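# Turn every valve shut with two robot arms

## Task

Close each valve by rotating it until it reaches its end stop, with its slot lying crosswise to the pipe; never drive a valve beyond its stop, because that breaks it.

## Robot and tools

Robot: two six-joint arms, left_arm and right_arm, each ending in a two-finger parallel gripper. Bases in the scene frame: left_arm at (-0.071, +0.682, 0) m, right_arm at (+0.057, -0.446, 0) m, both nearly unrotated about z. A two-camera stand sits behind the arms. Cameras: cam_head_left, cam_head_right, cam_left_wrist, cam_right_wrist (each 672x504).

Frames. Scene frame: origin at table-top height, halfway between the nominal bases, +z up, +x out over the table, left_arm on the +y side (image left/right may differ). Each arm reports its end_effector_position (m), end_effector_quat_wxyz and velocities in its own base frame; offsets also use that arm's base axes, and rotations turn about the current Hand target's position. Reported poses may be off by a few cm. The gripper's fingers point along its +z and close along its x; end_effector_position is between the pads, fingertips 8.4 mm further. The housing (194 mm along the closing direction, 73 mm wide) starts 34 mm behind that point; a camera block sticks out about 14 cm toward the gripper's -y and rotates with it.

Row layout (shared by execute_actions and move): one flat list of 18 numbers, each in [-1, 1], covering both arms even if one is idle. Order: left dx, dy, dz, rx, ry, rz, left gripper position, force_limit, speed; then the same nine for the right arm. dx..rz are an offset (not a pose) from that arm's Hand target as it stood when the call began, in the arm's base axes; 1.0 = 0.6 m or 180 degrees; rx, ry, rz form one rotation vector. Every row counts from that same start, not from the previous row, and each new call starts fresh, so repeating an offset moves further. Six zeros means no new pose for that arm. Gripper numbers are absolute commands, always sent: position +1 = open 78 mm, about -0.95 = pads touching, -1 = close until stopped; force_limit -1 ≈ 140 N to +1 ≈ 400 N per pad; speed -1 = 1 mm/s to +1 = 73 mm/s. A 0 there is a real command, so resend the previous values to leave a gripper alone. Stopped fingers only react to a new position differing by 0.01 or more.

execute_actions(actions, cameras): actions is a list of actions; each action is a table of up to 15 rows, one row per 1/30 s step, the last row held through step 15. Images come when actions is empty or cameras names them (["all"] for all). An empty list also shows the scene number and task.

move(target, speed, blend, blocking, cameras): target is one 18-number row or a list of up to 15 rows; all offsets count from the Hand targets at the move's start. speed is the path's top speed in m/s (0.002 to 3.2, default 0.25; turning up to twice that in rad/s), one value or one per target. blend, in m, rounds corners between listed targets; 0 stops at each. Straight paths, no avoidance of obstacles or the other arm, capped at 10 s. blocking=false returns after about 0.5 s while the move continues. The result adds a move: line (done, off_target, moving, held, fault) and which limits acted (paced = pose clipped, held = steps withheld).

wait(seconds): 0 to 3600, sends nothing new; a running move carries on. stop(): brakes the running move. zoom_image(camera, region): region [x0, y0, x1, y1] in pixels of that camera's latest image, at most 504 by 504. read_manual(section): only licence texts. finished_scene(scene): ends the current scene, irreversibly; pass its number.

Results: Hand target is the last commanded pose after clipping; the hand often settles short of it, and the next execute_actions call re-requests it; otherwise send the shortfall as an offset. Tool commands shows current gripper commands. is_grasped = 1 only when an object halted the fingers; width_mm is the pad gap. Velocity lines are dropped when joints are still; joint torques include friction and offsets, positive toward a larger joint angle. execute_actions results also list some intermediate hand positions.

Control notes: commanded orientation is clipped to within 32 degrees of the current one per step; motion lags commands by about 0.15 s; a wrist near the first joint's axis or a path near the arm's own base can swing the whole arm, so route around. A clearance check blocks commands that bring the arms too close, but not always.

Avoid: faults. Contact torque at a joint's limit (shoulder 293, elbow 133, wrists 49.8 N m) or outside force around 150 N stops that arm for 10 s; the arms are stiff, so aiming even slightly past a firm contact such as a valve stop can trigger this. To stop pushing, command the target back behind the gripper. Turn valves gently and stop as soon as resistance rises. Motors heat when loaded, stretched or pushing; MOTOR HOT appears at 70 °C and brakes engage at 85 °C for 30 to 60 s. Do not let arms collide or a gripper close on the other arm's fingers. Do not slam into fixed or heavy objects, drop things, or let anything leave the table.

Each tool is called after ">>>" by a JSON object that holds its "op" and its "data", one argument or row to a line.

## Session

>>> {"op": "execute_actions", "data": {
  "actions": []
}}

Scene clock: 0.00 s.
left_arm: end_effector_position=(+0.8228, +0.0805, +0.2847) width_mm=78.0 is_grasped=0 end_effector_quat_wxyz=(+0.494, +0.030, +0.869, -0.020) | right_arm: end_effector_position=(+0.4805, +0.4472, +0.2605) width_mm=78.0 is_grasped=0 end_effector_quat_wxyz=(-0.060, +0.972, -0.227, +0.000)
Joint positions: left_arm=[3.008 -1.223 2.177 -3.558 -1.52 -1.608] | right_arm=[3.582 -1.544 2.137 -2.239 -1.477 2.473]
Joint velocities: within noise
Joint torques (N m): no reading
Hand target: left_arm +0.8228, +0.0805, +0.2847; +0.494, +0.030, +0.869, -0.020 | right_arm +0.4805, +0.4472, +0.2605; -0.060, +0.972, -0.227, +0.000
Tool commands: left_gripper/position=+1.0 left_gripper/force_limit=+1.0 left_gripper/speed=+1.0 right_gripper/position=+1.0 right_gripper/force_limit=+1.0 right_gripper/speed=+1.0

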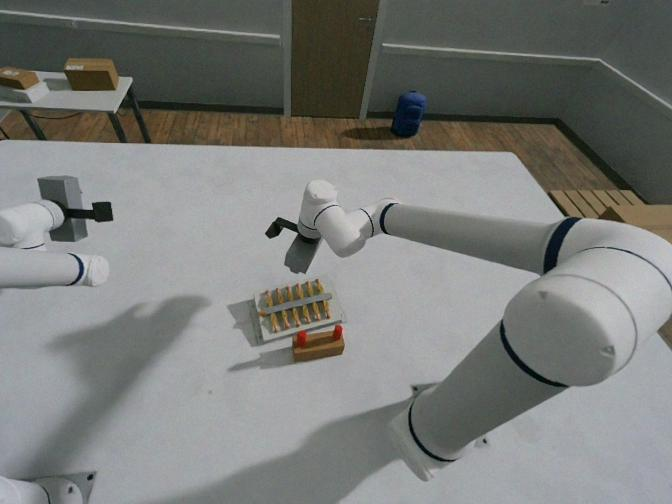

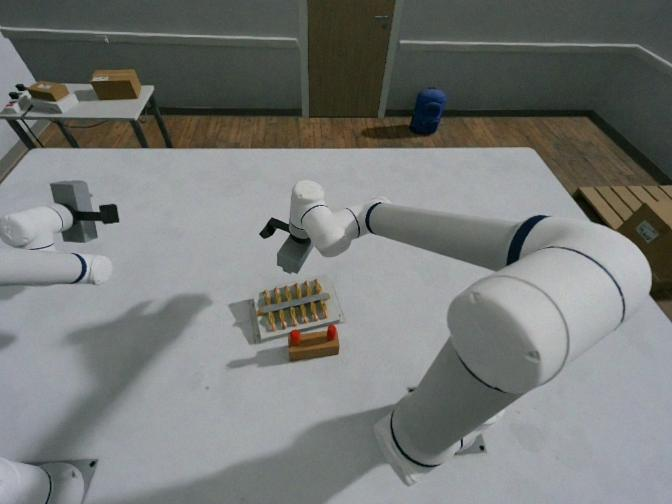

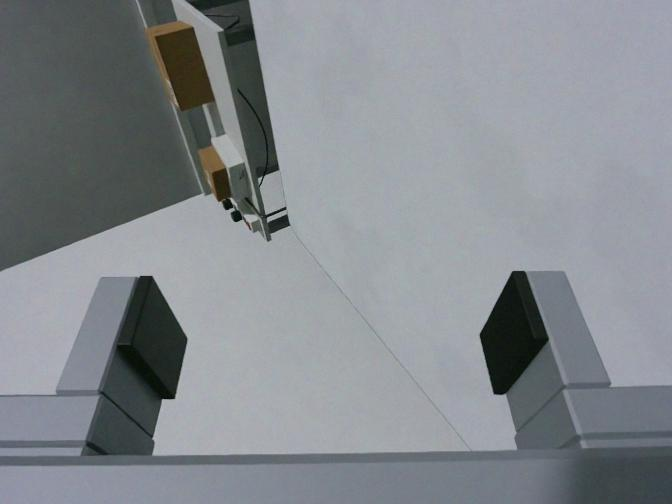

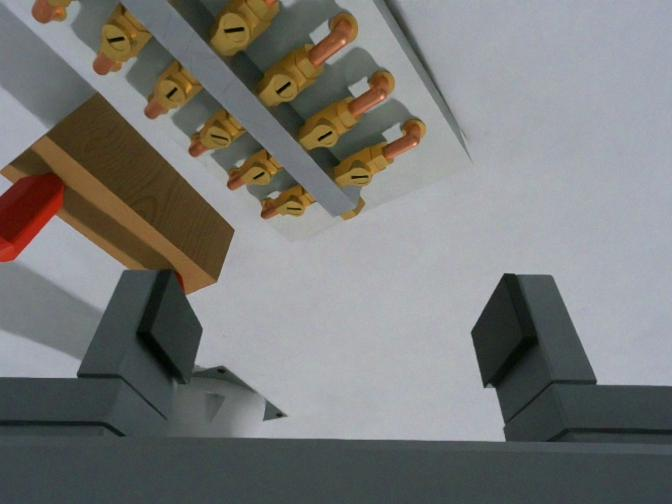

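>>> {"op": "move", "data": {
  "target": [
    [0,0,0,0,0,0,1,-1,0.5,0,0,0.1,-0.008,-0.008,0.16,1,-1,0.5],
    [0,0,0,0,0,0,1,-1,0.5,-0.5,0,0.15,-0.0323,-0.0323,0.645,1,-1,0.5]
  ],
  "speed": 0.5,
  "blend": 0.03,
  "cameras": ["cam_right_wrist"]
}}

Scene clock: 3.83 s.
left_arm: end_effector_position=(+0.8228, +0.0805, +0.2847) width_mm=78.0 is_grasped=0 end_effector_quat_wxyz=(+0.494, +0.030, +0.869, -0.020) | right_arm: end_effector_position=(+0.1806, +0.4472, +0.3505) width_mm=78.0 is_grasped=0 end_effector_quat_wxyz=(+0.000, +0.707, +0.707, +0.000) end_effector_velocity=(-0.001, +0.001, +0.001) end_effector_angular_velocity=(+0.002, +0.001, +0.006)
Joint positions: left_arm=[3.008 -1.223 2.177 -3.558 -1.52 -1.608] | right_arm=[3.952 -1.921 2.245 -1.895 -1.571 0.811]
Joint velocities: left_arm=[within noise] | right_arm=[0.001 -0.001 -0.001 0 0.002 -0.005]
Joint torques (N m): left_arm=[-0.55 -109.99 -33.63 -7.6 -0.05 0.56] | right_arm=[9.47 -29.46 -64.51 -2.07 -3.69 -4.24]
Hand target: left_arm +0.8228, +0.0805, +0.2847; +0.494, +0.030, +0.869, -0.020 | right_arm +0.1805, +0.4472, +0.3505; +0.000, +0.707, +0.707, +0.000
Off the commanded pose: left_arm 0.000 m, 0 deg | right_arm 0.000 m, 0 deg.
move: done; blend cut to 0 m at target 1

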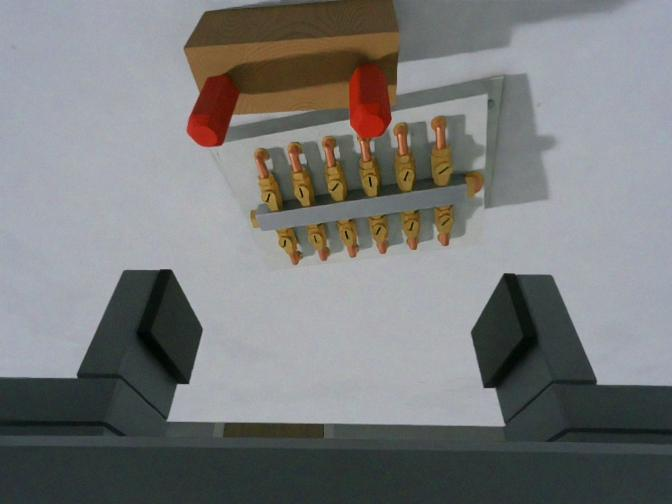

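>>> {"op": "zoom_image", "data": {
  "camera": "cam_right_wrist",
  "region": [170, 30, 420, 160]
}}

>>> {"op": "zoom_image", "data": {
  "camera": "cam_right_wrist",
  "region": [250, 110, 370, 270]
}}

>>> {"op": "zoom_image", "data": {
  "camera": "cam_right_wrist",
  "region": [350, 110, 490, 260]
}}

Scaled by 2.016.

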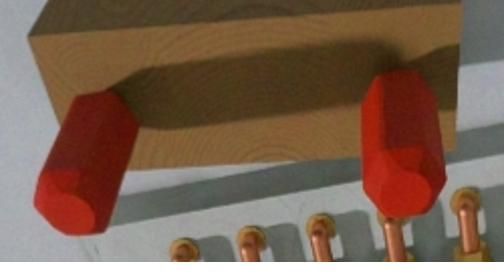

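Scaled by 3.150.

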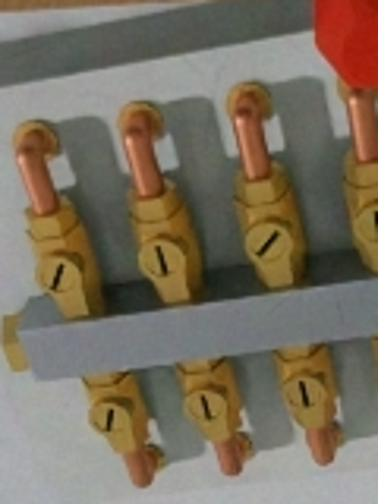

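Scaled by 3.360.

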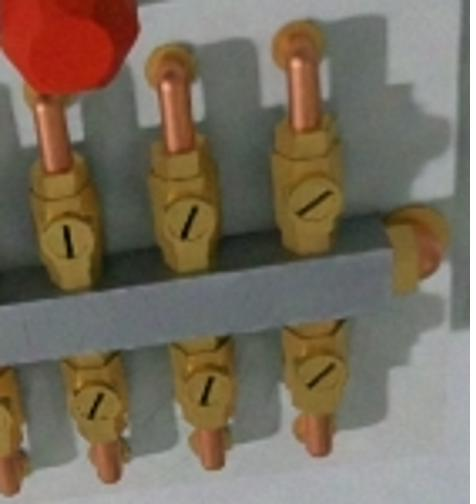

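>>> {"op": "execute_actions", "data": {
  "actions": []
}}

Scene clock: 4.80 s.
left_arm: end_effector_position=(+0.8228, +0.0805, +0.2847) width_mm=78.0 is_grasped=0 end_effector_quat_wxyz=(+0.494, +0.030, +0.869, -0.020) | right_arm: end_effector_position=(+0.1805, +0.4472, +0.3505) width_mm=78.0 is_grasped=0 end_effector_quat_wxyz=(+0.000, +0.707, +0.707, +0.000)
Joint positions: left_arm=[3.008 -1.223 2.177 -3.558 -1.52 -1.608] | right_arm=[3.952 -1.921 2.245 -1.895 -1.571 0.811]
Joint velocities: within noise
Joint torques (N m): left_arm=[0.52 -110.32 -34.22 -7.46 0.19 0.21] | right_arm=[10.09 -27.73 -63.92 -2.16 -3.31 -4.33]
Hand target: left_arm +0.8228, +0.0805, +0.2847; +0.494, +0.030, +0.869, -0.020 | right_arm +0.1805, +0.4472, +0.3505; +0.000, +0.707, +0.707, +0.000
Tool commands: left_gripper/position=+1.0 left_gripper/force_limit=-1.0 left_gripper/speed=+0.5 right_gripper/position=+1.0 right_gripper/force_limit=-1.0 right_gripper/speed=+0.5
Off the commanded pose: left_arm 0.000 m, 0 deg | right_arm 0.000 m, 0 deg.

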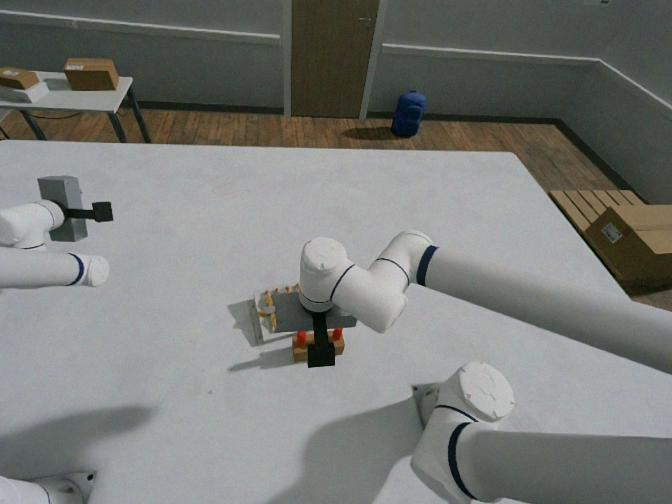

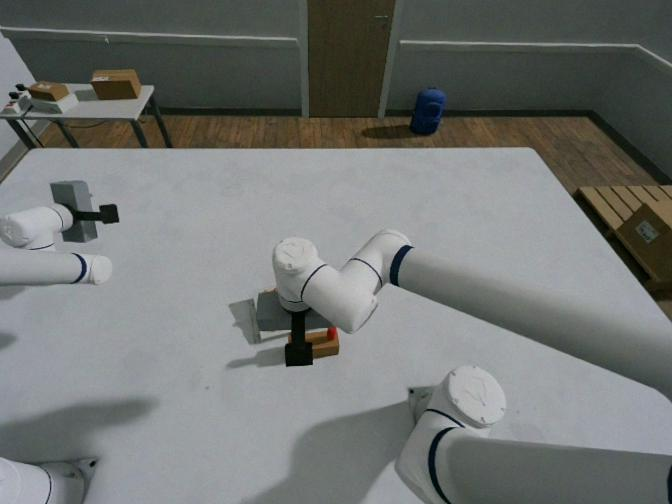

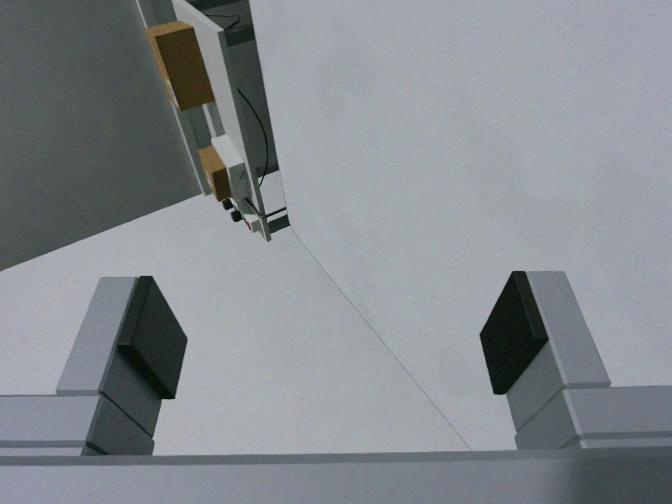

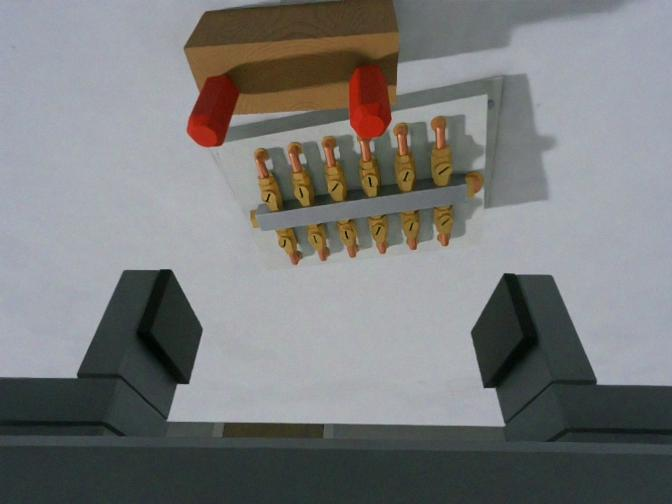

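>>> {"op": "zoom_image", "data": {
  "camera": "cam_right_wrist",
  "region": [170, 0, 420, 150]
}}

>>> {"op": "zoom_image", "data": {
  "camera": "cam_right_wrist",
  "region": [240, 110, 500, 280]
}}

Scaled by 2.016.

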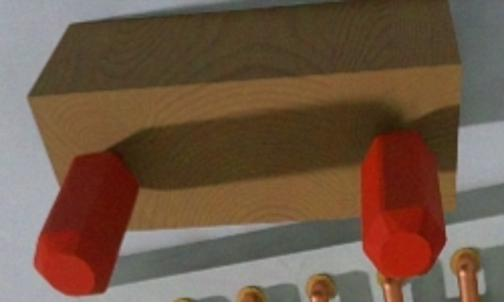

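Scaled by 1.938.

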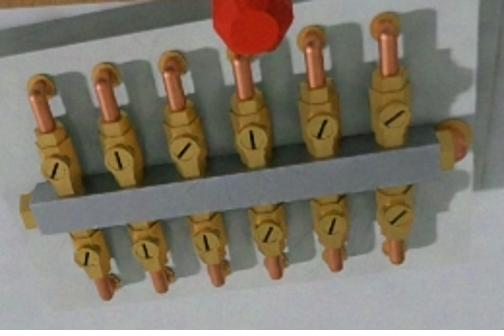

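>>> {"op": "move", "data": {
  "target": [0,0,0,0,0,0,1,-1,0.5,0.1117,0.039,-0.1675,0,0,0.0217,0.2,-1,0.5],
  "cameras": ["cam_right_wrist"]
}}

>>> {"op": "zoom_image", "data": {
  "camera": "cam_right_wrist",
  "region": [250, 200, 430, 420]
}}

Scene clock: 6.73 s.
left_arm: end_effector_position=(+0.8228, +0.0805, +0.2847) width_mm=78.0 is_grasped=0 end_effector_quat_wxyz=(+0.494, +0.030, +0.869, -0.020) | right_arm: end_effector_position=(+0.2474, +0.4706, +0.2501) width_mm=46.0 is_grasped=0 end_effector_quat_wxyz=(+0.000, +0.683, +0.731, +0.000)
Joint positions: left_arm=[3.008 -1.223 2.177 -3.558 -1.52 -1.608] | right_arm=[3.888 -1.726 2.304 -2.149 -1.571 0.679]
Joint torques (N m): left_arm=[-0.63 -108.75 -34.12 -7.66 0.24 0.2] | right_arm=[-6.94 -16.96 -55.58 -5.31 4.24 -4.05]
Hand target: left_arm +0.8228, +0.0805, +0.2847; +0.494, +0.030, +0.869, -0.020 | right_arm +0.2475, +0.4706, +0.2500; +0.000, +0.683, +0.731, +0.000
Off the commanded pose: left_arm 0.000 m, 0 deg | right_arm 0.000 m, 0 deg.
move: done

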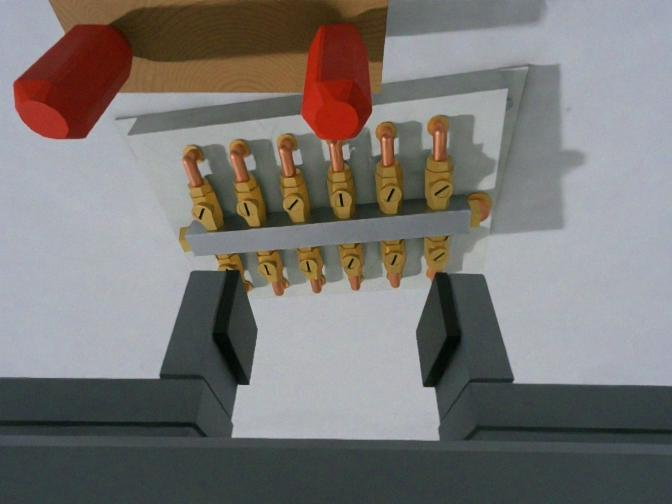

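Scaled by 2.291.

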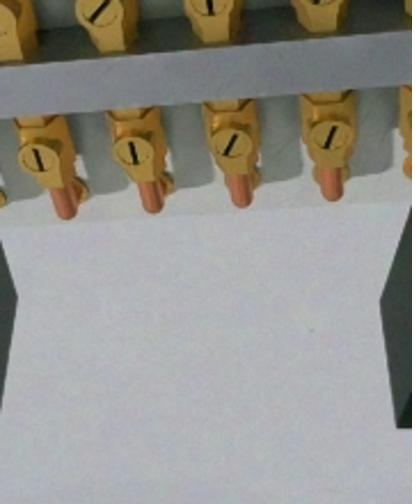

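>>> {"op": "zoom_image", "data": {
  "camera": "cam_right_wrist",
  "region": [280, 10, 400, 150]
}}

>>> {"op": "zoom_image", "data": {
  "camera": "cam_right_wrist",
  "region": [160, 120, 500, 300]
}}

Scaled by 3.600.

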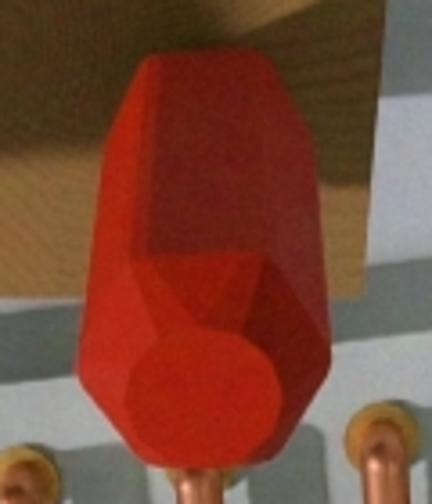

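Scaled by 1.482.

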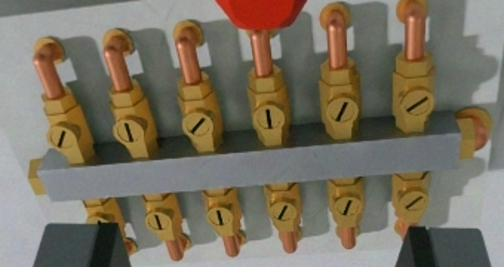

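>>> {"op": "move", "data": {
  "target": [0,0,0,0,0,0,1,-1,0.5,0.0040,-0.0025,-0.1333,0,0,-0.1606,0.2,-1,0.5],
  "cameras": ["cam_right_wrist"]
}}

>>> {"op": "zoom_image", "data": {
  "camera": "cam_right_wrist",
  "region": [180, 170, 500, 480]
}}

Scene clock: 9.57 s.
left_arm: end_effector_position=(+0.8228, +0.0805, +0.2847) width_mm=78.0 is_grasped=0 end_effector_quat_wxyz=(+0.494, +0.030, +0.869, -0.020) | right_arm: end_effector_position=(+0.2500, +0.4691, +0.1701) width_mm=46.0 is_grasped=0 end_effector_quat_wxyz=(+0.000, +0.843, +0.537, +0.000)
Joint positions: left_arm=[3.008 -1.223 2.177 -3.558 -1.52 -1.608] | right_arm=[3.883 -1.612 2.386 -2.344 -1.571 1.177]
Joint torques (N m): left_arm=[0.07 -110.66 -33.52 -7.45 0.17 0.37] | right_arm=[9.11 -24.61 -47.97 -4.94 -3.2 1.9]
Hand target: left_arm +0.8228, +0.0805, +0.2847; +0.494, +0.030, +0.869, -0.020 | right_arm +0.2499, +0.4691, +0.1700; +0.000, +0.843, +0.537, +0.000
Off the commanded pose: left_arm 0.000 m, 0 deg | right_arm 0.000 m, 0 deg.
move: done

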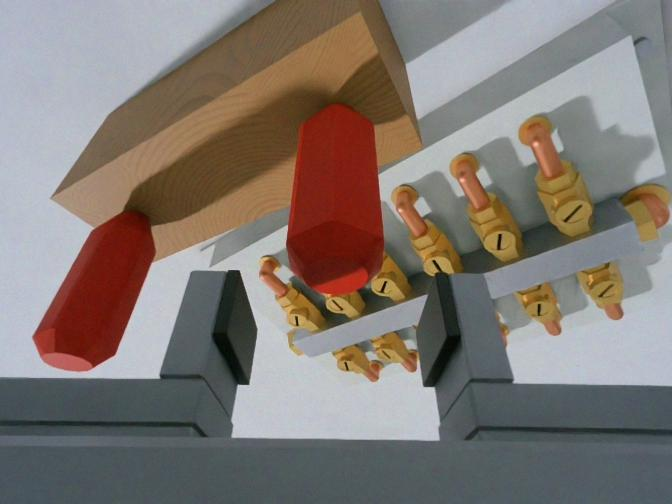

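Scaled by 1.575.

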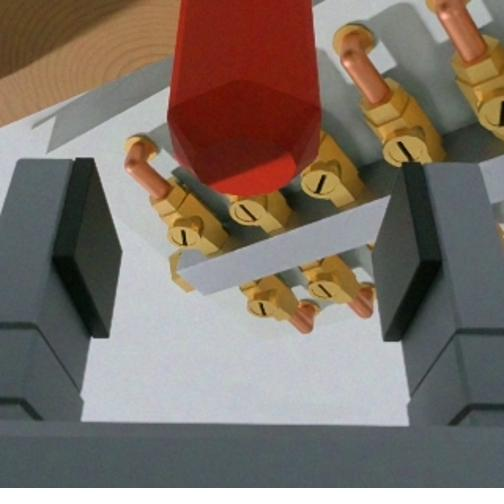

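>>> {"op": "zoom_image", "data": {
  "camera": "cam_right_wrist",
  "region": [280, 200, 395, 300]
}}

>>> {"op": "zoom_image", "data": {
  "camera": "cam_right_wrist",
  "region": [280, 90, 395, 190]
}}

Scaled by 4.383.

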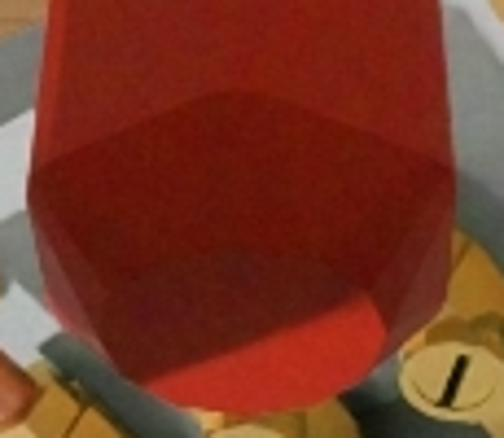

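Scaled by 4.383.

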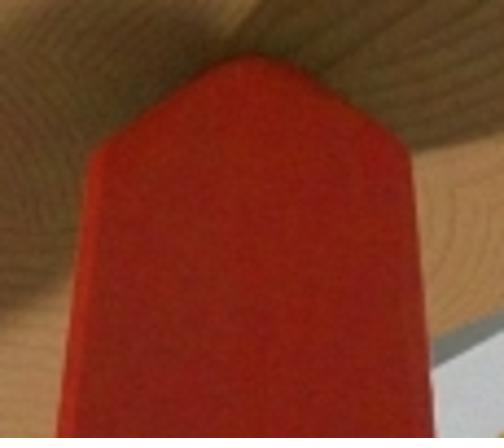

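>>> {"op": "move", "data": {
  "target": [0,0,0,0,0,0,1,-1,0.5,0,0,-0.0853,0,0,0.0055,0.2,-1,0.5],
  "speed": 0.1,
  "cameras": ["cam_right_wrist"]
}}

>>> {"op": "zoom_image", "data": {
  "camera": "cam_right_wrist",
  "region": [230, 270, 450, 490]
}}

>>> {"op": "zoom_image", "data": {
  "camera": "cam_right_wrist",
  "region": [260, 130, 410, 270]
}}

Scene clock: 11.90 s.
left_arm: end_effector_position=(+0.8228, +0.0805, +0.2847) width_mm=78.0 is_grasped=0 end_effector_quat_wxyz=(+0.494, +0.030, +0.869, -0.020) | right_arm: end_effector_position=(+0.2512, +0.4702, +0.1207) width_mm=46.0 is_grasped=0 end_effector_quat_wxyz=(+0.000, +0.839, +0.544, +0.002)
Joint positions: left_arm=[3.008 -1.223 2.177 -3.558 -1.52 -1.608] | right_arm=[3.883 -1.521 2.425 -2.479 -1.571 1.16]
Joint torques (N m): left_arm=[-0.89 -109.32 -33.82 -7.55 0.19 0.54] | right_arm=[1.87 -35.26 -48.17 -3.55 0.8 -1.05]
Hand target: left_arm +0.8228, +0.0805, +0.2847; +0.494, +0.030, +0.869, -0.020 | right_arm +0.2512, +0.4702, +0.1207; +0.000, +0.839, +0.544, +0.002 (not the last commanded pose)
Tool commands: left_gripper/position=+1.0 left_gripper/force_limit=-1.0 left_gripper/speed=+0.5 right_gripper/position=+0.2 right_gripper/force_limit=-1.0 right_gripper/speed=+0.5
Off the commanded pose: left_arm 0.000 m, 0 deg | right_arm 0.002 m, 0 deg.
FORCE FAULT: contact force on the right arm reached its limit, and that arm stopped. The contact can be on any part of that arm, not only on its tool. That arm is still stopped at the end of this call. That arm stays stopped for about 10 more seconds. Until then a move that you send moves the other arm only, and its call returns only when the move has ended. Once the stop has ended, the next robot result says so. If the stop ends while you think or write, that arm runs what you send next, counted from a new Hand target: where the arm stands when the stop ends. While its stop runs, that arm, its gripper or tool too, takes no new command. Until it ends, the stop uses up actions while you think or wait. An arm that is not stopped still takes commands.
move: fault (right_arm)

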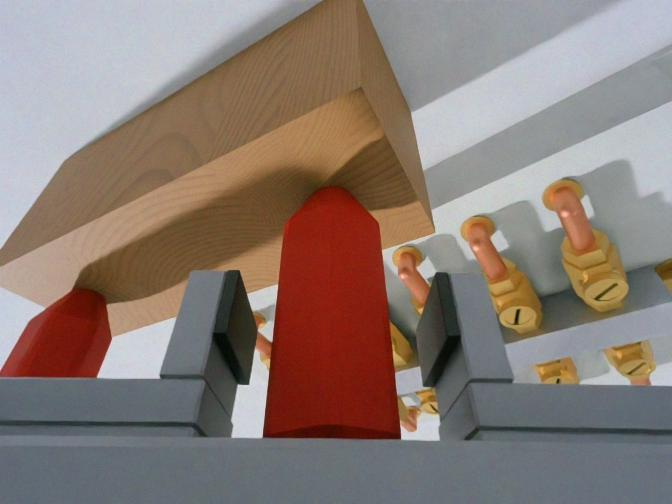

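Scaled by 2.291.

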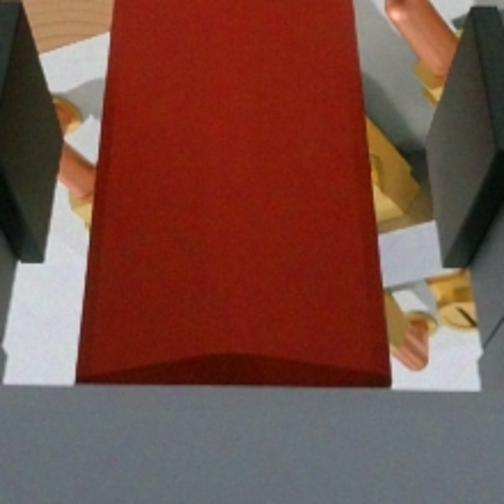

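Scaled by 3.360.

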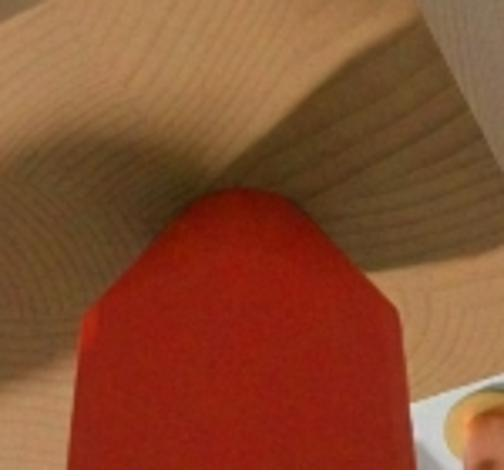

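>>> {"op": "wait", "data": {
  "seconds": 10.5
}}

Scene clock: 22.57 s.
left_arm: end_effector_position=(+0.8228, +0.0805, +0.2847) width_mm=78.0 is_grasped=0 end_effector_quat_wxyz=(+0.494, +0.030, +0.869, -0.020) | right_arm: end_effector_position=(+0.2512, +0.4702, +0.1207) width_mm=46.0 is_grasped=0 end_effector_quat_wxyz=(+0.000, +0.839, +0.544, +0.002)
Joint positions: left_arm=[3.008 -1.223 2.177 -3.558 -1.52 -1.608] | right_arm=[3.883 -1.521 2.425 -2.479 -1.571 1.16]
Joint torques (N m): left_arm=[-0.44 -109.83 -33.56 -7.41 0.64 0.54] | right_arm=[2.02 -37.41 -48.23 -3.41 0.65 -1.02]
Hand target: left_arm +0.8228, +0.0805, +0.2847; +0.494, +0.030, +0.869, -0.020 | right_arm +0.2512, +0.4702, +0.1207; +0.000, +0.839, +0.544, +0.002 (not the last commanded pose)
Tool commands: left_gripper/position=+1.0 left_gripper/force_limit=-1.0 left_gripper/speed=+0.5 right_gripper/position=+0.2 right_gripper/force_limit=-1.0 right_gripper/speed=+0.5
Off the commanded pose: left_arm 0.000 m, 0 deg | right_arm 0.002 m, 0 deg.
FORCE FAULT, CONTINUED: the right arm's stop, for the force fault that an earlier result reported, is over. The rest of the stop counts as 20 of the actions that you can send in this scene. That arm's target is now where it stood when the stop ended, not its last command. That arm accepts commands again.
wait: 10.50 s; at rest from the start

>>> {"op": "move", "data": {
  "target": [0,0,0,0,0,0,1,-1,0.5,-0.0037,-0.0007,0.0255,-0.0007,0.0011,0,0.2,-1,0.5],
  "speed": 0.1,
  "cameras": ["cam_right_wrist"]
}}

>>> {"op": "zoom_image", "data": {
  "camera": "cam_right_wrist",
  "region": [230, 250, 450, 460]
}}

Scene clock: 23.37 s.
left_arm: end_effector_position=(+0.8228, +0.0805, +0.2847) width_mm=78.0 is_grasped=0 end_effector_quat_wxyz=(+0.494, +0.030, +0.869, -0.020) | right_arm: end_effector_position=(+0.2490, +0.4698, +0.1359) width_mm=46.0 is_grasped=0 end_effector_quat_wxyz=(+0.000, +0.839, +0.544, +0.000)
Joint positions: left_arm=[3.008 -1.223 2.177 -3.558 -1.52 -1.608] | right_arm=[3.885 -1.552 2.414 -2.433 -1.571 1.162]
Joint torques (N m): left_arm=[0.31 -109.49 -33.38 -7.43 0.33 0.8] | right_arm=[9.53 -47.3 -58.7 -1.53 4.45 2.24]
Hand target: left_arm +0.8228, +0.0805, +0.2847; +0.494, +0.030, +0.869, -0.020 | right_arm +0.2490, +0.4698, +0.1360; +0.000, +0.839, +0.544, +0.000
Off the commanded pose: left_arm 0.000 m, 0 deg | right_arm 0.000 m, 0 deg.
move: done

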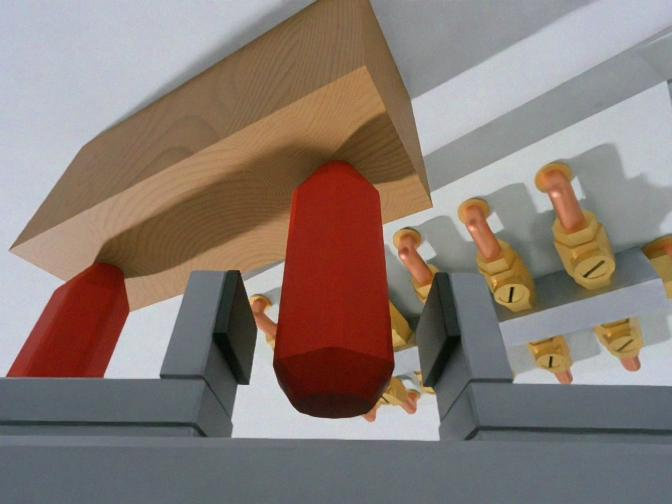

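Scaled by 2.291.

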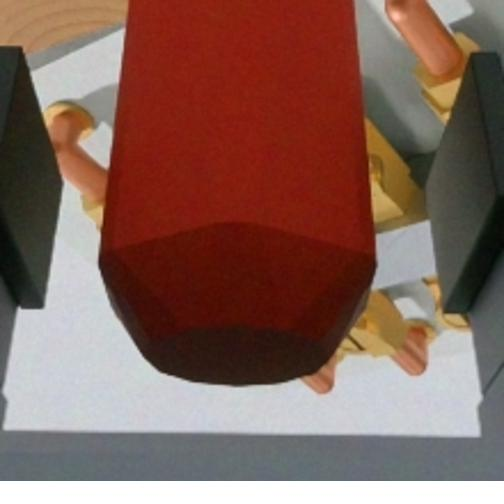

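>>> {"op": "move", "data": {
  "target": [0,0,0,0,0,0,1,-1,0.5,-0.0004,-0.0008,-0.0180,0,0,0,0.2,-1,0.5],
  "speed": 0.05,
  "cameras": ["cam_right_wrist"]
}}

>>> {"op": "zoom_image", "data": {
  "camera": "cam_right_wrist",
  "region": [250, 150, 430, 420]
}}

Scene clock: 24.27 s.
left_arm: end_effector_position=(+0.8228, +0.0805, +0.2847) width_mm=78.0 is_grasped=0 end_effector_quat_wxyz=(+0.494, +0.030, +0.869, -0.020) | right_arm: end_effector_position=(+0.2487, +0.4693, +0.1253) width_mm=46.0 is_grasped=0 end_effector_quat_wxyz=(+0.000, +0.839, +0.544, +0.000)
Joint positions: left_arm=[3.008 -1.223 2.177 -3.558 -1.52 -1.608] | right_arm=[3.884 -1.533 2.423 -2.461 -1.571 1.162]
Joint torques (N m): left_arm=[0.41 -108.41 -33.68 -7.57 0.55 0.43] | right_arm=[-5.78 -25.37 -41.5 -4.56 3.7 -4.04]
Hand target: left_arm +0.8228, +0.0805, +0.2847; +0.494, +0.030, +0.869, -0.020 | right_arm +0.2487, +0.4693, +0.1252; +0.000, +0.839, +0.544, +0.000
Off the commanded pose: left_arm 0.000 m, 0 deg | right_arm 0.000 m, 0 deg.
move: done

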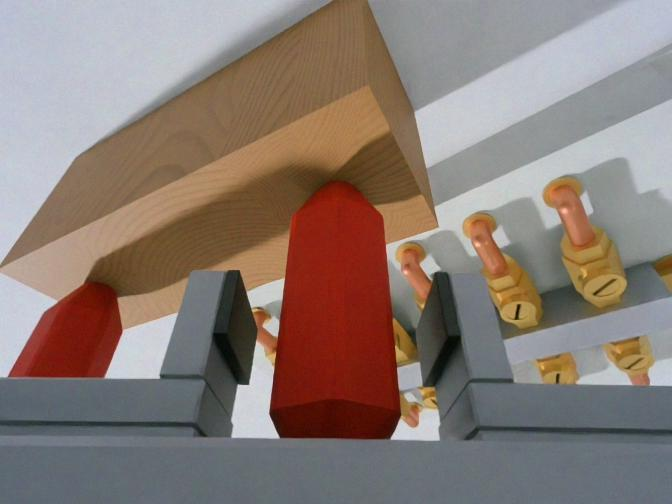

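Scaled by 1.867.

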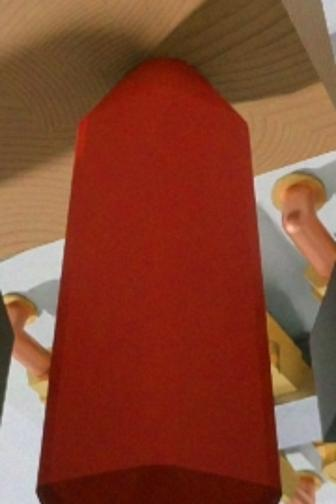

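>>> {"op": "move", "data": {
  "target": [
    [0,0,0,0,0,0,1,-1,0.5,-0.0003,-0.0006,0,0,0,0,0.2,-1,0.5]
  ],
  "speed": 0.05
}}

>>> {"op": "move", "data": {
  "target": [0,0,0,0,0,0,1,-1,0.5,0,0,0,0,0,0,-1,-0.7,-0.6],
  "cameras": ["cam_right_wrist"]
}}

Scene clock: 24.90 s.
left_arm: end_effector_position=(+0.8228, +0.0805, +0.2847) width_mm=78.0 is_grasped=0 end_effector_quat_wxyz=(+0.494, +0.030, +0.869, -0.020) | right_arm: end_effector_position=(+0.2485, +0.4690, +0.1252) width_mm=46.0 is_grasped=0 end_effector_quat_wxyz=(+0.000, +0.839, +0.544, +0.000)
Joint positions: left_arm=[3.008 -1.223 2.177 -3.558 -1.52 -1.608] | right_arm=[3.884 -1.533 2.424 -2.462 -1.571 1.162]
Joint torques (N m): left_arm=[-0.81 -108.66 -34.3 -7.33 0.53 0.78] | right_arm=[-6.22 -46.32 -41.79 -4.87 3.13 -4.09]
Hand target: left_arm +0.8228, +0.0805, +0.2847; +0.494, +0.030, +0.869, -0.020 | right_arm +0.2485, +0.4689, +0.1252; +0.000, +0.839, +0.544, +0.000
Off the commanded pose: left_arm 0.000 m, 0 deg | right_arm 0.000 m, 0 deg.
move: done

Scene clock: 26.47 s.
left_arm: end_effector_position=(+0.8228, +0.0805, +0.2847) width_mm=78.0 is_grasped=0 end_effector_quat_wxyz=(+0.494, +0.030, +0.869, -0.020) | right_arm: end_effector_position=(+0.2485, +0.4689, +0.1252) width_mm=25.6 is_grasped=1 end_effector_quat_wxyz=(+0.000, +0.839, +0.544, +0.000)
Joint positions: left_arm=[3.008 -1.223 2.177 -3.558 -1.52 -1.608] | right_arm=[3.884 -1.533 2.424 -2.462 -1.571 1.162]
Joint torques (N m): left_arm=[-0.24 -109.57 -33.08 -7.52 0.37 0.79] | right_arm=[-4.93 -45.02 -43.47 -4.41 1.17 -3.45]
Hand target: left_arm +0.8228, +0.0805, +0.2847; +0.494, +0.030, +0.869, -0.020 | right_arm +0.2485, +0.4689, +0.1252; +0.000, +0.839, +0.544, +0.000
Off the commanded pose: left_arm 0.000 m, 0 deg | right_arm 0.000 m, 0 deg.
move: done

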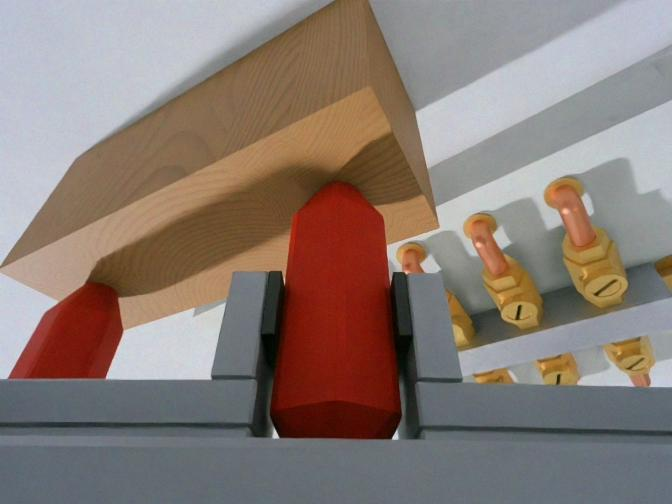

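>>> {"op": "move", "data": {
  "target": [0,0,0,0,0,0,1,-1,0.5,0,0,0.24,0,0,0,-1,-0.7,-0.6],
  "speed": 0.15,
  "cameras": ["cam_right_wrist"]
}}

>>> {"op": "zoom_image", "data": {
  "camera": "cam_right_wrist",
  "region": [260, 50, 440, 230]
}}

>>> {"op": "zoom_image", "data": {
  "camera": "cam_right_wrist",
  "region": [310, 50, 370, 110]
}}

Scene clock: 28.13 s.
left_arm: end_effector_position=(+0.8228, +0.0805, +0.2847) width_mm=78.0 is_grasped=0 end_effector_quat_wxyz=(+0.494, +0.030, +0.869, -0.020) | right_arm: end_effector_position=(+0.2485, +0.4689, +0.2690) width_mm=25.6 is_grasped=1 end_effector_quat_wxyz=(+0.000, +0.839, +0.544, +0.000)
Joint positions: left_arm=[3.008 -1.223 2.177 -3.558 -1.52 -1.608] | right_arm=[3.884 -1.749 2.284 -2.105 -1.571 1.162]
Joint torques (N m): left_arm=[-0.78 -110.09 -34.13 -7.72 0.66 0.77] | right_arm=[-5.79 -39.08 -73.45 -2.25 -1.31 -4.24]
Hand target: left_arm +0.8228, +0.0805, +0.2847; +0.494, +0.030, +0.869, -0.020 | right_arm +0.2485, +0.4689, +0.2692; +0.000, +0.839, +0.544, +0.000
Off the commanded pose: left_arm 0.000 m, 0 deg | right_arm 0.000 m, 0 deg.
move: done

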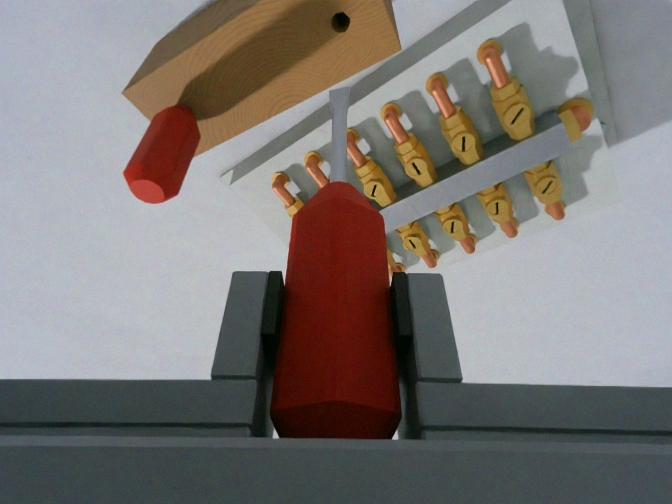

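Scaled by 2.800.

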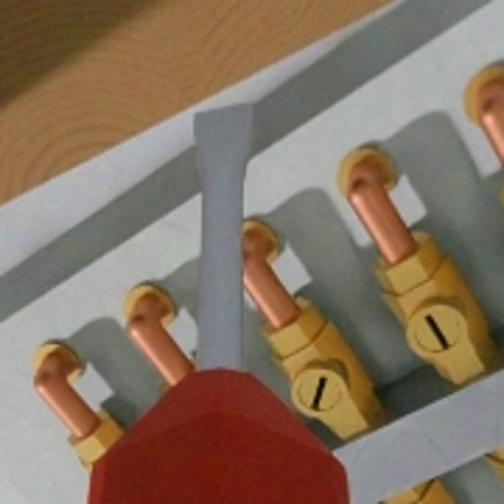

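Scaled by 8.400.

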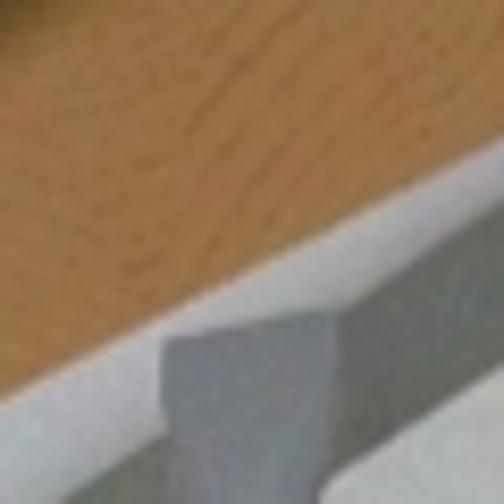

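>>> {"op": "move", "data": {
  "target": [
    [0,0,0,0,0,0,1,-1,0.5,0.2475,-0.1715,0,0,0,0.4056,-1,-0.7,-0.6],
    [0,0,0,0,0,0,1,-1,0.5,0.2475,-0.1715,-0.105,0,0,0.4056,-1,-0.7,-0.6]
  ],
  "speed": 0.25,
  "blend": 0.02,
  "cameras": ["cam_right_wrist"]
}}

>>> {"op": "zoom_image", "data": {
  "camera": "cam_right_wrist",
  "region": [310, 50, 370, 110]
}}

Scene clock: 33.60 s.
left_arm: end_effector_position=(+0.8228, +0.0805, +0.2847) width_mm=78.0 is_grasped=0 end_effector_quat_wxyz=(+0.494, +0.030, +0.869, -0.020) | right_arm: end_effector_position=(+0.3970, +0.3660, +0.2063) width_mm=25.6 is_grasped=1 end_effector_quat_wxyz=(+0.000, +0.350, +0.937, +0.000)
Joint positions: left_arm=[3.008 -1.223 2.177 -3.558 -1.52 -1.608] | right_arm=[3.551 -1.653 2.337 -2.255 -1.571 -0.445]
Joint torques (N m): left_arm=[-1.41 -110.52 -33.74 -7.54 0.72 0.94] | right_arm=[-6.64 -25.76 -52.62 -5.11 4.03 -4.1]
Hand target: left_arm +0.8228, +0.0805, +0.2847; +0.494, +0.030, +0.869, -0.020 | right_arm +0.3970, +0.3660, +0.2062; +0.000, +0.350, +0.937, +0.000
Off the commanded pose: left_arm 0.000 m, 0 deg | right_arm 0.000 m, 0 deg.
move: done

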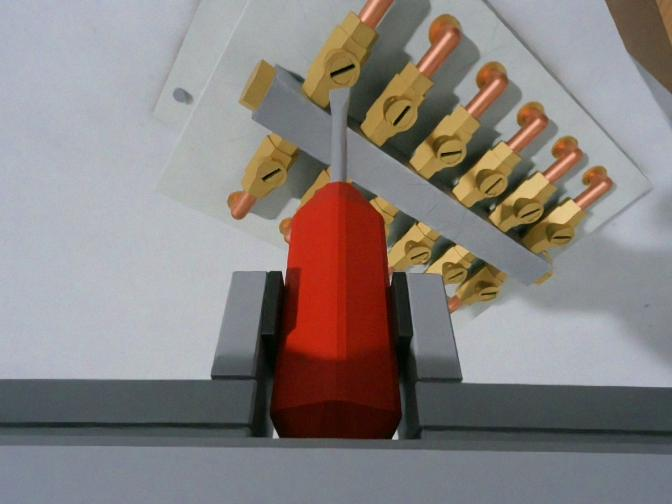

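Scaled by 8.400.

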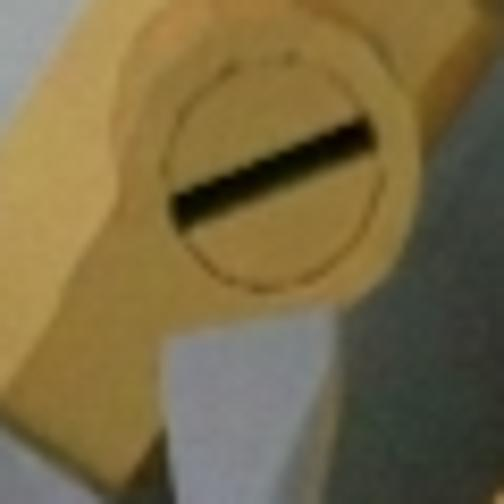

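>>> {"op": "move", "data": {
  "target": [0,0,0,0,0,0,1,-1,0.5,-0.0006,0.0033,-0.0155,0,0,0.0556,-1,-0.7,-0.6],
  "speed": 0.1,
  "cameras": ["cam_right_wrist"]
}}

>>> {"op": "zoom_image", "data": {
  "camera": "cam_right_wrist",
  "region": [310, 50, 370, 110]
}}

Scene clock: 35.47 s.
left_arm: end_effector_position=(+0.8228, +0.0805, +0.2847) width_mm=78.0 is_grasped=0 end_effector_quat_wxyz=(+0.494, +0.030, +0.869, -0.020) | right_arm: end_effector_position=(+0.3967, +0.3680, +0.1969) width_mm=25.6 is_grasped=1 end_effector_quat_wxyz=(+0.000, +0.268, +0.964, +0.000)
Joint positions: left_arm=[3.008 -1.223 2.177 -3.558 -1.52 -1.608] | right_arm=[3.555 -1.637 2.345 -2.279 -1.571 -0.615]
Joint torques (N m): left_arm=[0.69 -109.7 -33.98 -7.47 0.41 0.82] | right_arm=[9.44 -25.24 -51.14 -5 2.87 -4.43]
Hand target: left_arm +0.8228, +0.0805, +0.2847; +0.494, +0.030, +0.869, -0.020 | right_arm +0.3967, +0.3680, +0.1969; +0.000, +0.267, +0.964, +0.000
Off the commanded pose: left_arm 0.000 m, 0 deg | right_arm 0.000 m, 0 deg.
move: done

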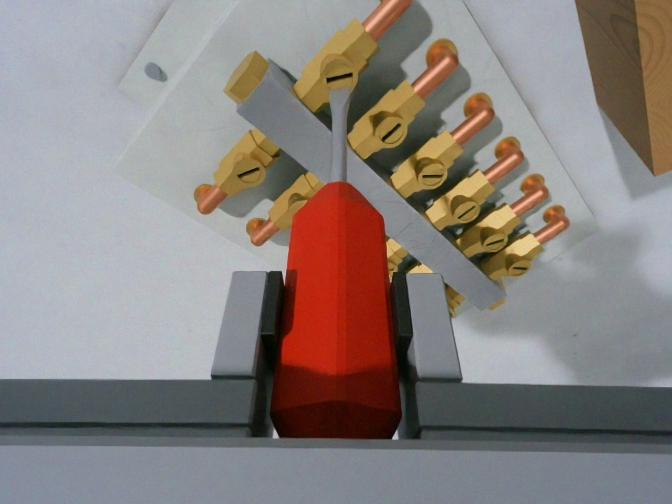

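Scaled by 8.400.

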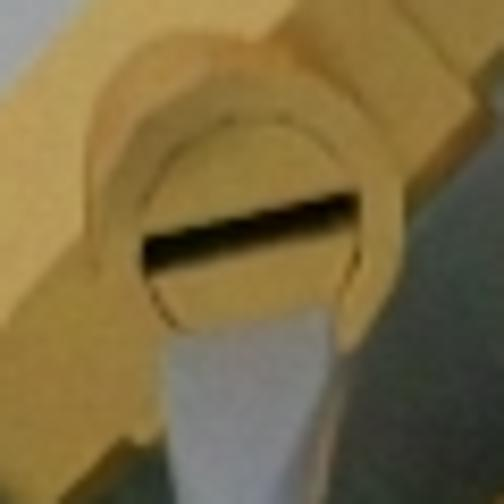

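>>> {"op": "move", "data": {
  "target": [0,0,0,0,0,0,1,-1,0.5,0.0005,0.0008,-0.0163,0,0,0.0072,-1,-0.7,-0.6],
  "speed": 0.05,
  "cameras": ["cam_right_wrist"]
}}

>>> {"op": "zoom_image", "data": {
  "camera": "cam_right_wrist",
  "region": [315, 65, 365, 115]
}}

Scene clock: 36.37 s.
left_arm: end_effector_position=(+0.8228, +0.0805, +0.2847) width_mm=78.0 is_grasped=0 end_effector_quat_wxyz=(+0.494, +0.030, +0.869, -0.020) | right_arm: end_effector_position=(+0.3971, +0.3686, +0.1874) width_mm=25.6 is_grasped=1 end_effector_quat_wxyz=(+0.000, +0.257, +0.967, +0.000)
Joint positions: left_arm=[3.008 -1.223 2.177 -3.558 -1.52 -1.608] | right_arm=[3.556 -1.621 2.353 -2.303 -1.571 -0.638]
Joint torques (N m): left_arm=[-0.48 -109.15 -33.94 -7.73 0.78 0.94] | right_arm=[9.62 -6.54 -28.21 -2.23 3.18 -4.2]
Hand target: left_arm +0.8228, +0.0805, +0.2847; +0.494, +0.030, +0.869, -0.020 | right_arm +0.3970, +0.3685, +0.1871; +0.000, +0.256, +0.967, +0.000
Off the commanded pose: left_arm 0.000 m, 0 deg | right_arm 0.000 m, 0 deg.
move: done

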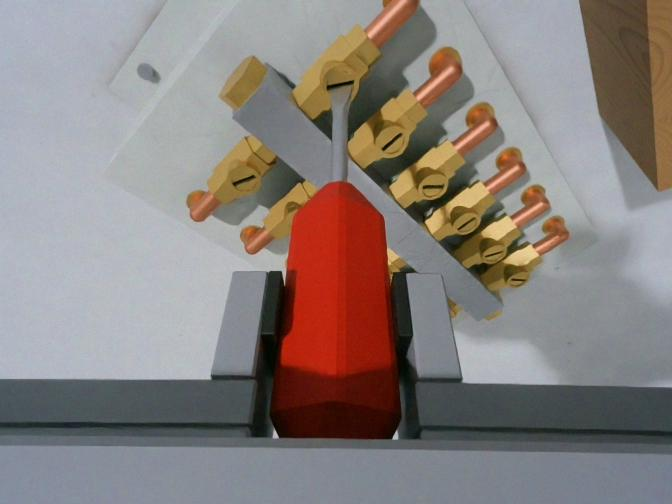

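Scaled by 10.080.

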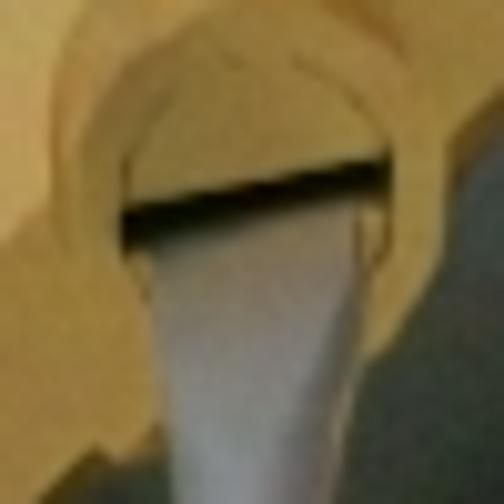

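>>> {"op": "move", "data": {
  "target": [0,0,0,0,0,0,1,-1,0.5,0,0,0.005,0,0,0,-1,-0.7,-0.6],
  "speed": 0.02,
  "cameras": ["cam_right_wrist"]
}}

>>> {"op": "zoom_image", "data": {
  "camera": "cam_right_wrist",
  "region": [315, 65, 365, 115]
}}

Scene clock: 37.20 s.
left_arm: end_effector_position=(+0.8228, +0.0805, +0.2847) width_mm=78.0 is_grasped=0 end_effector_quat_wxyz=(+0.494, +0.030, +0.869, -0.020) | right_arm: end_effector_position=(+0.3970, +0.3685, +0.1900) width_mm=25.6 is_grasped=1 end_effector_quat_wxyz=(+0.000, +0.256, +0.967, +0.000)
Joint positions: left_arm=[3.008 -1.223 2.177 -3.558 -1.52 -1.608] | right_arm=[3.556 -1.625 2.35 -2.296 -1.571 -0.638]
Joint torques (N m): left_arm=[0.15 -111.34 -33.49 -7.71 0.65 0.98] | right_arm=[5.54 -41.93 -66.03 -2.53 2.55 -4.32]
Hand target: left_arm +0.8228, +0.0805, +0.2847; +0.494, +0.030, +0.869, -0.020 | right_arm +0.3970, +0.3685, +0.1901; +0.000, +0.256, +0.967, +0.000
Off the commanded pose: left_arm 0.000 m, 0 deg | right_arm 0.000 m, 0 deg.
move: done

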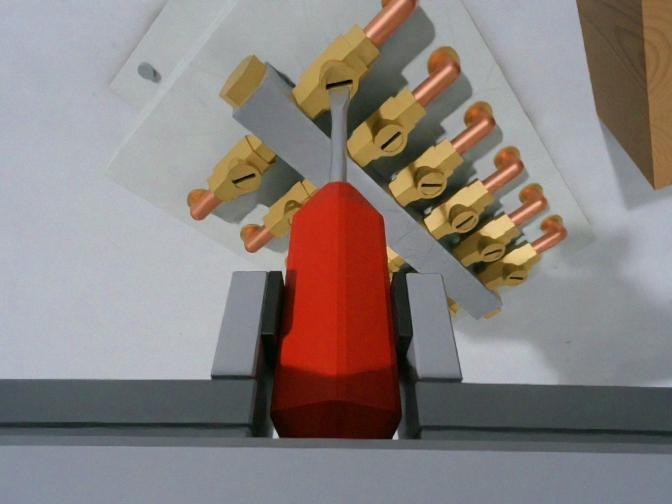

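Scaled by 10.080.

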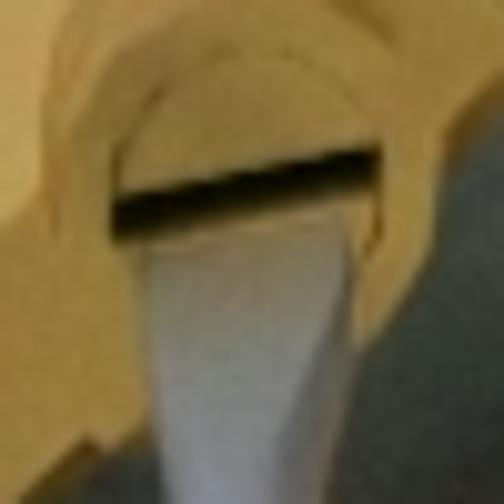

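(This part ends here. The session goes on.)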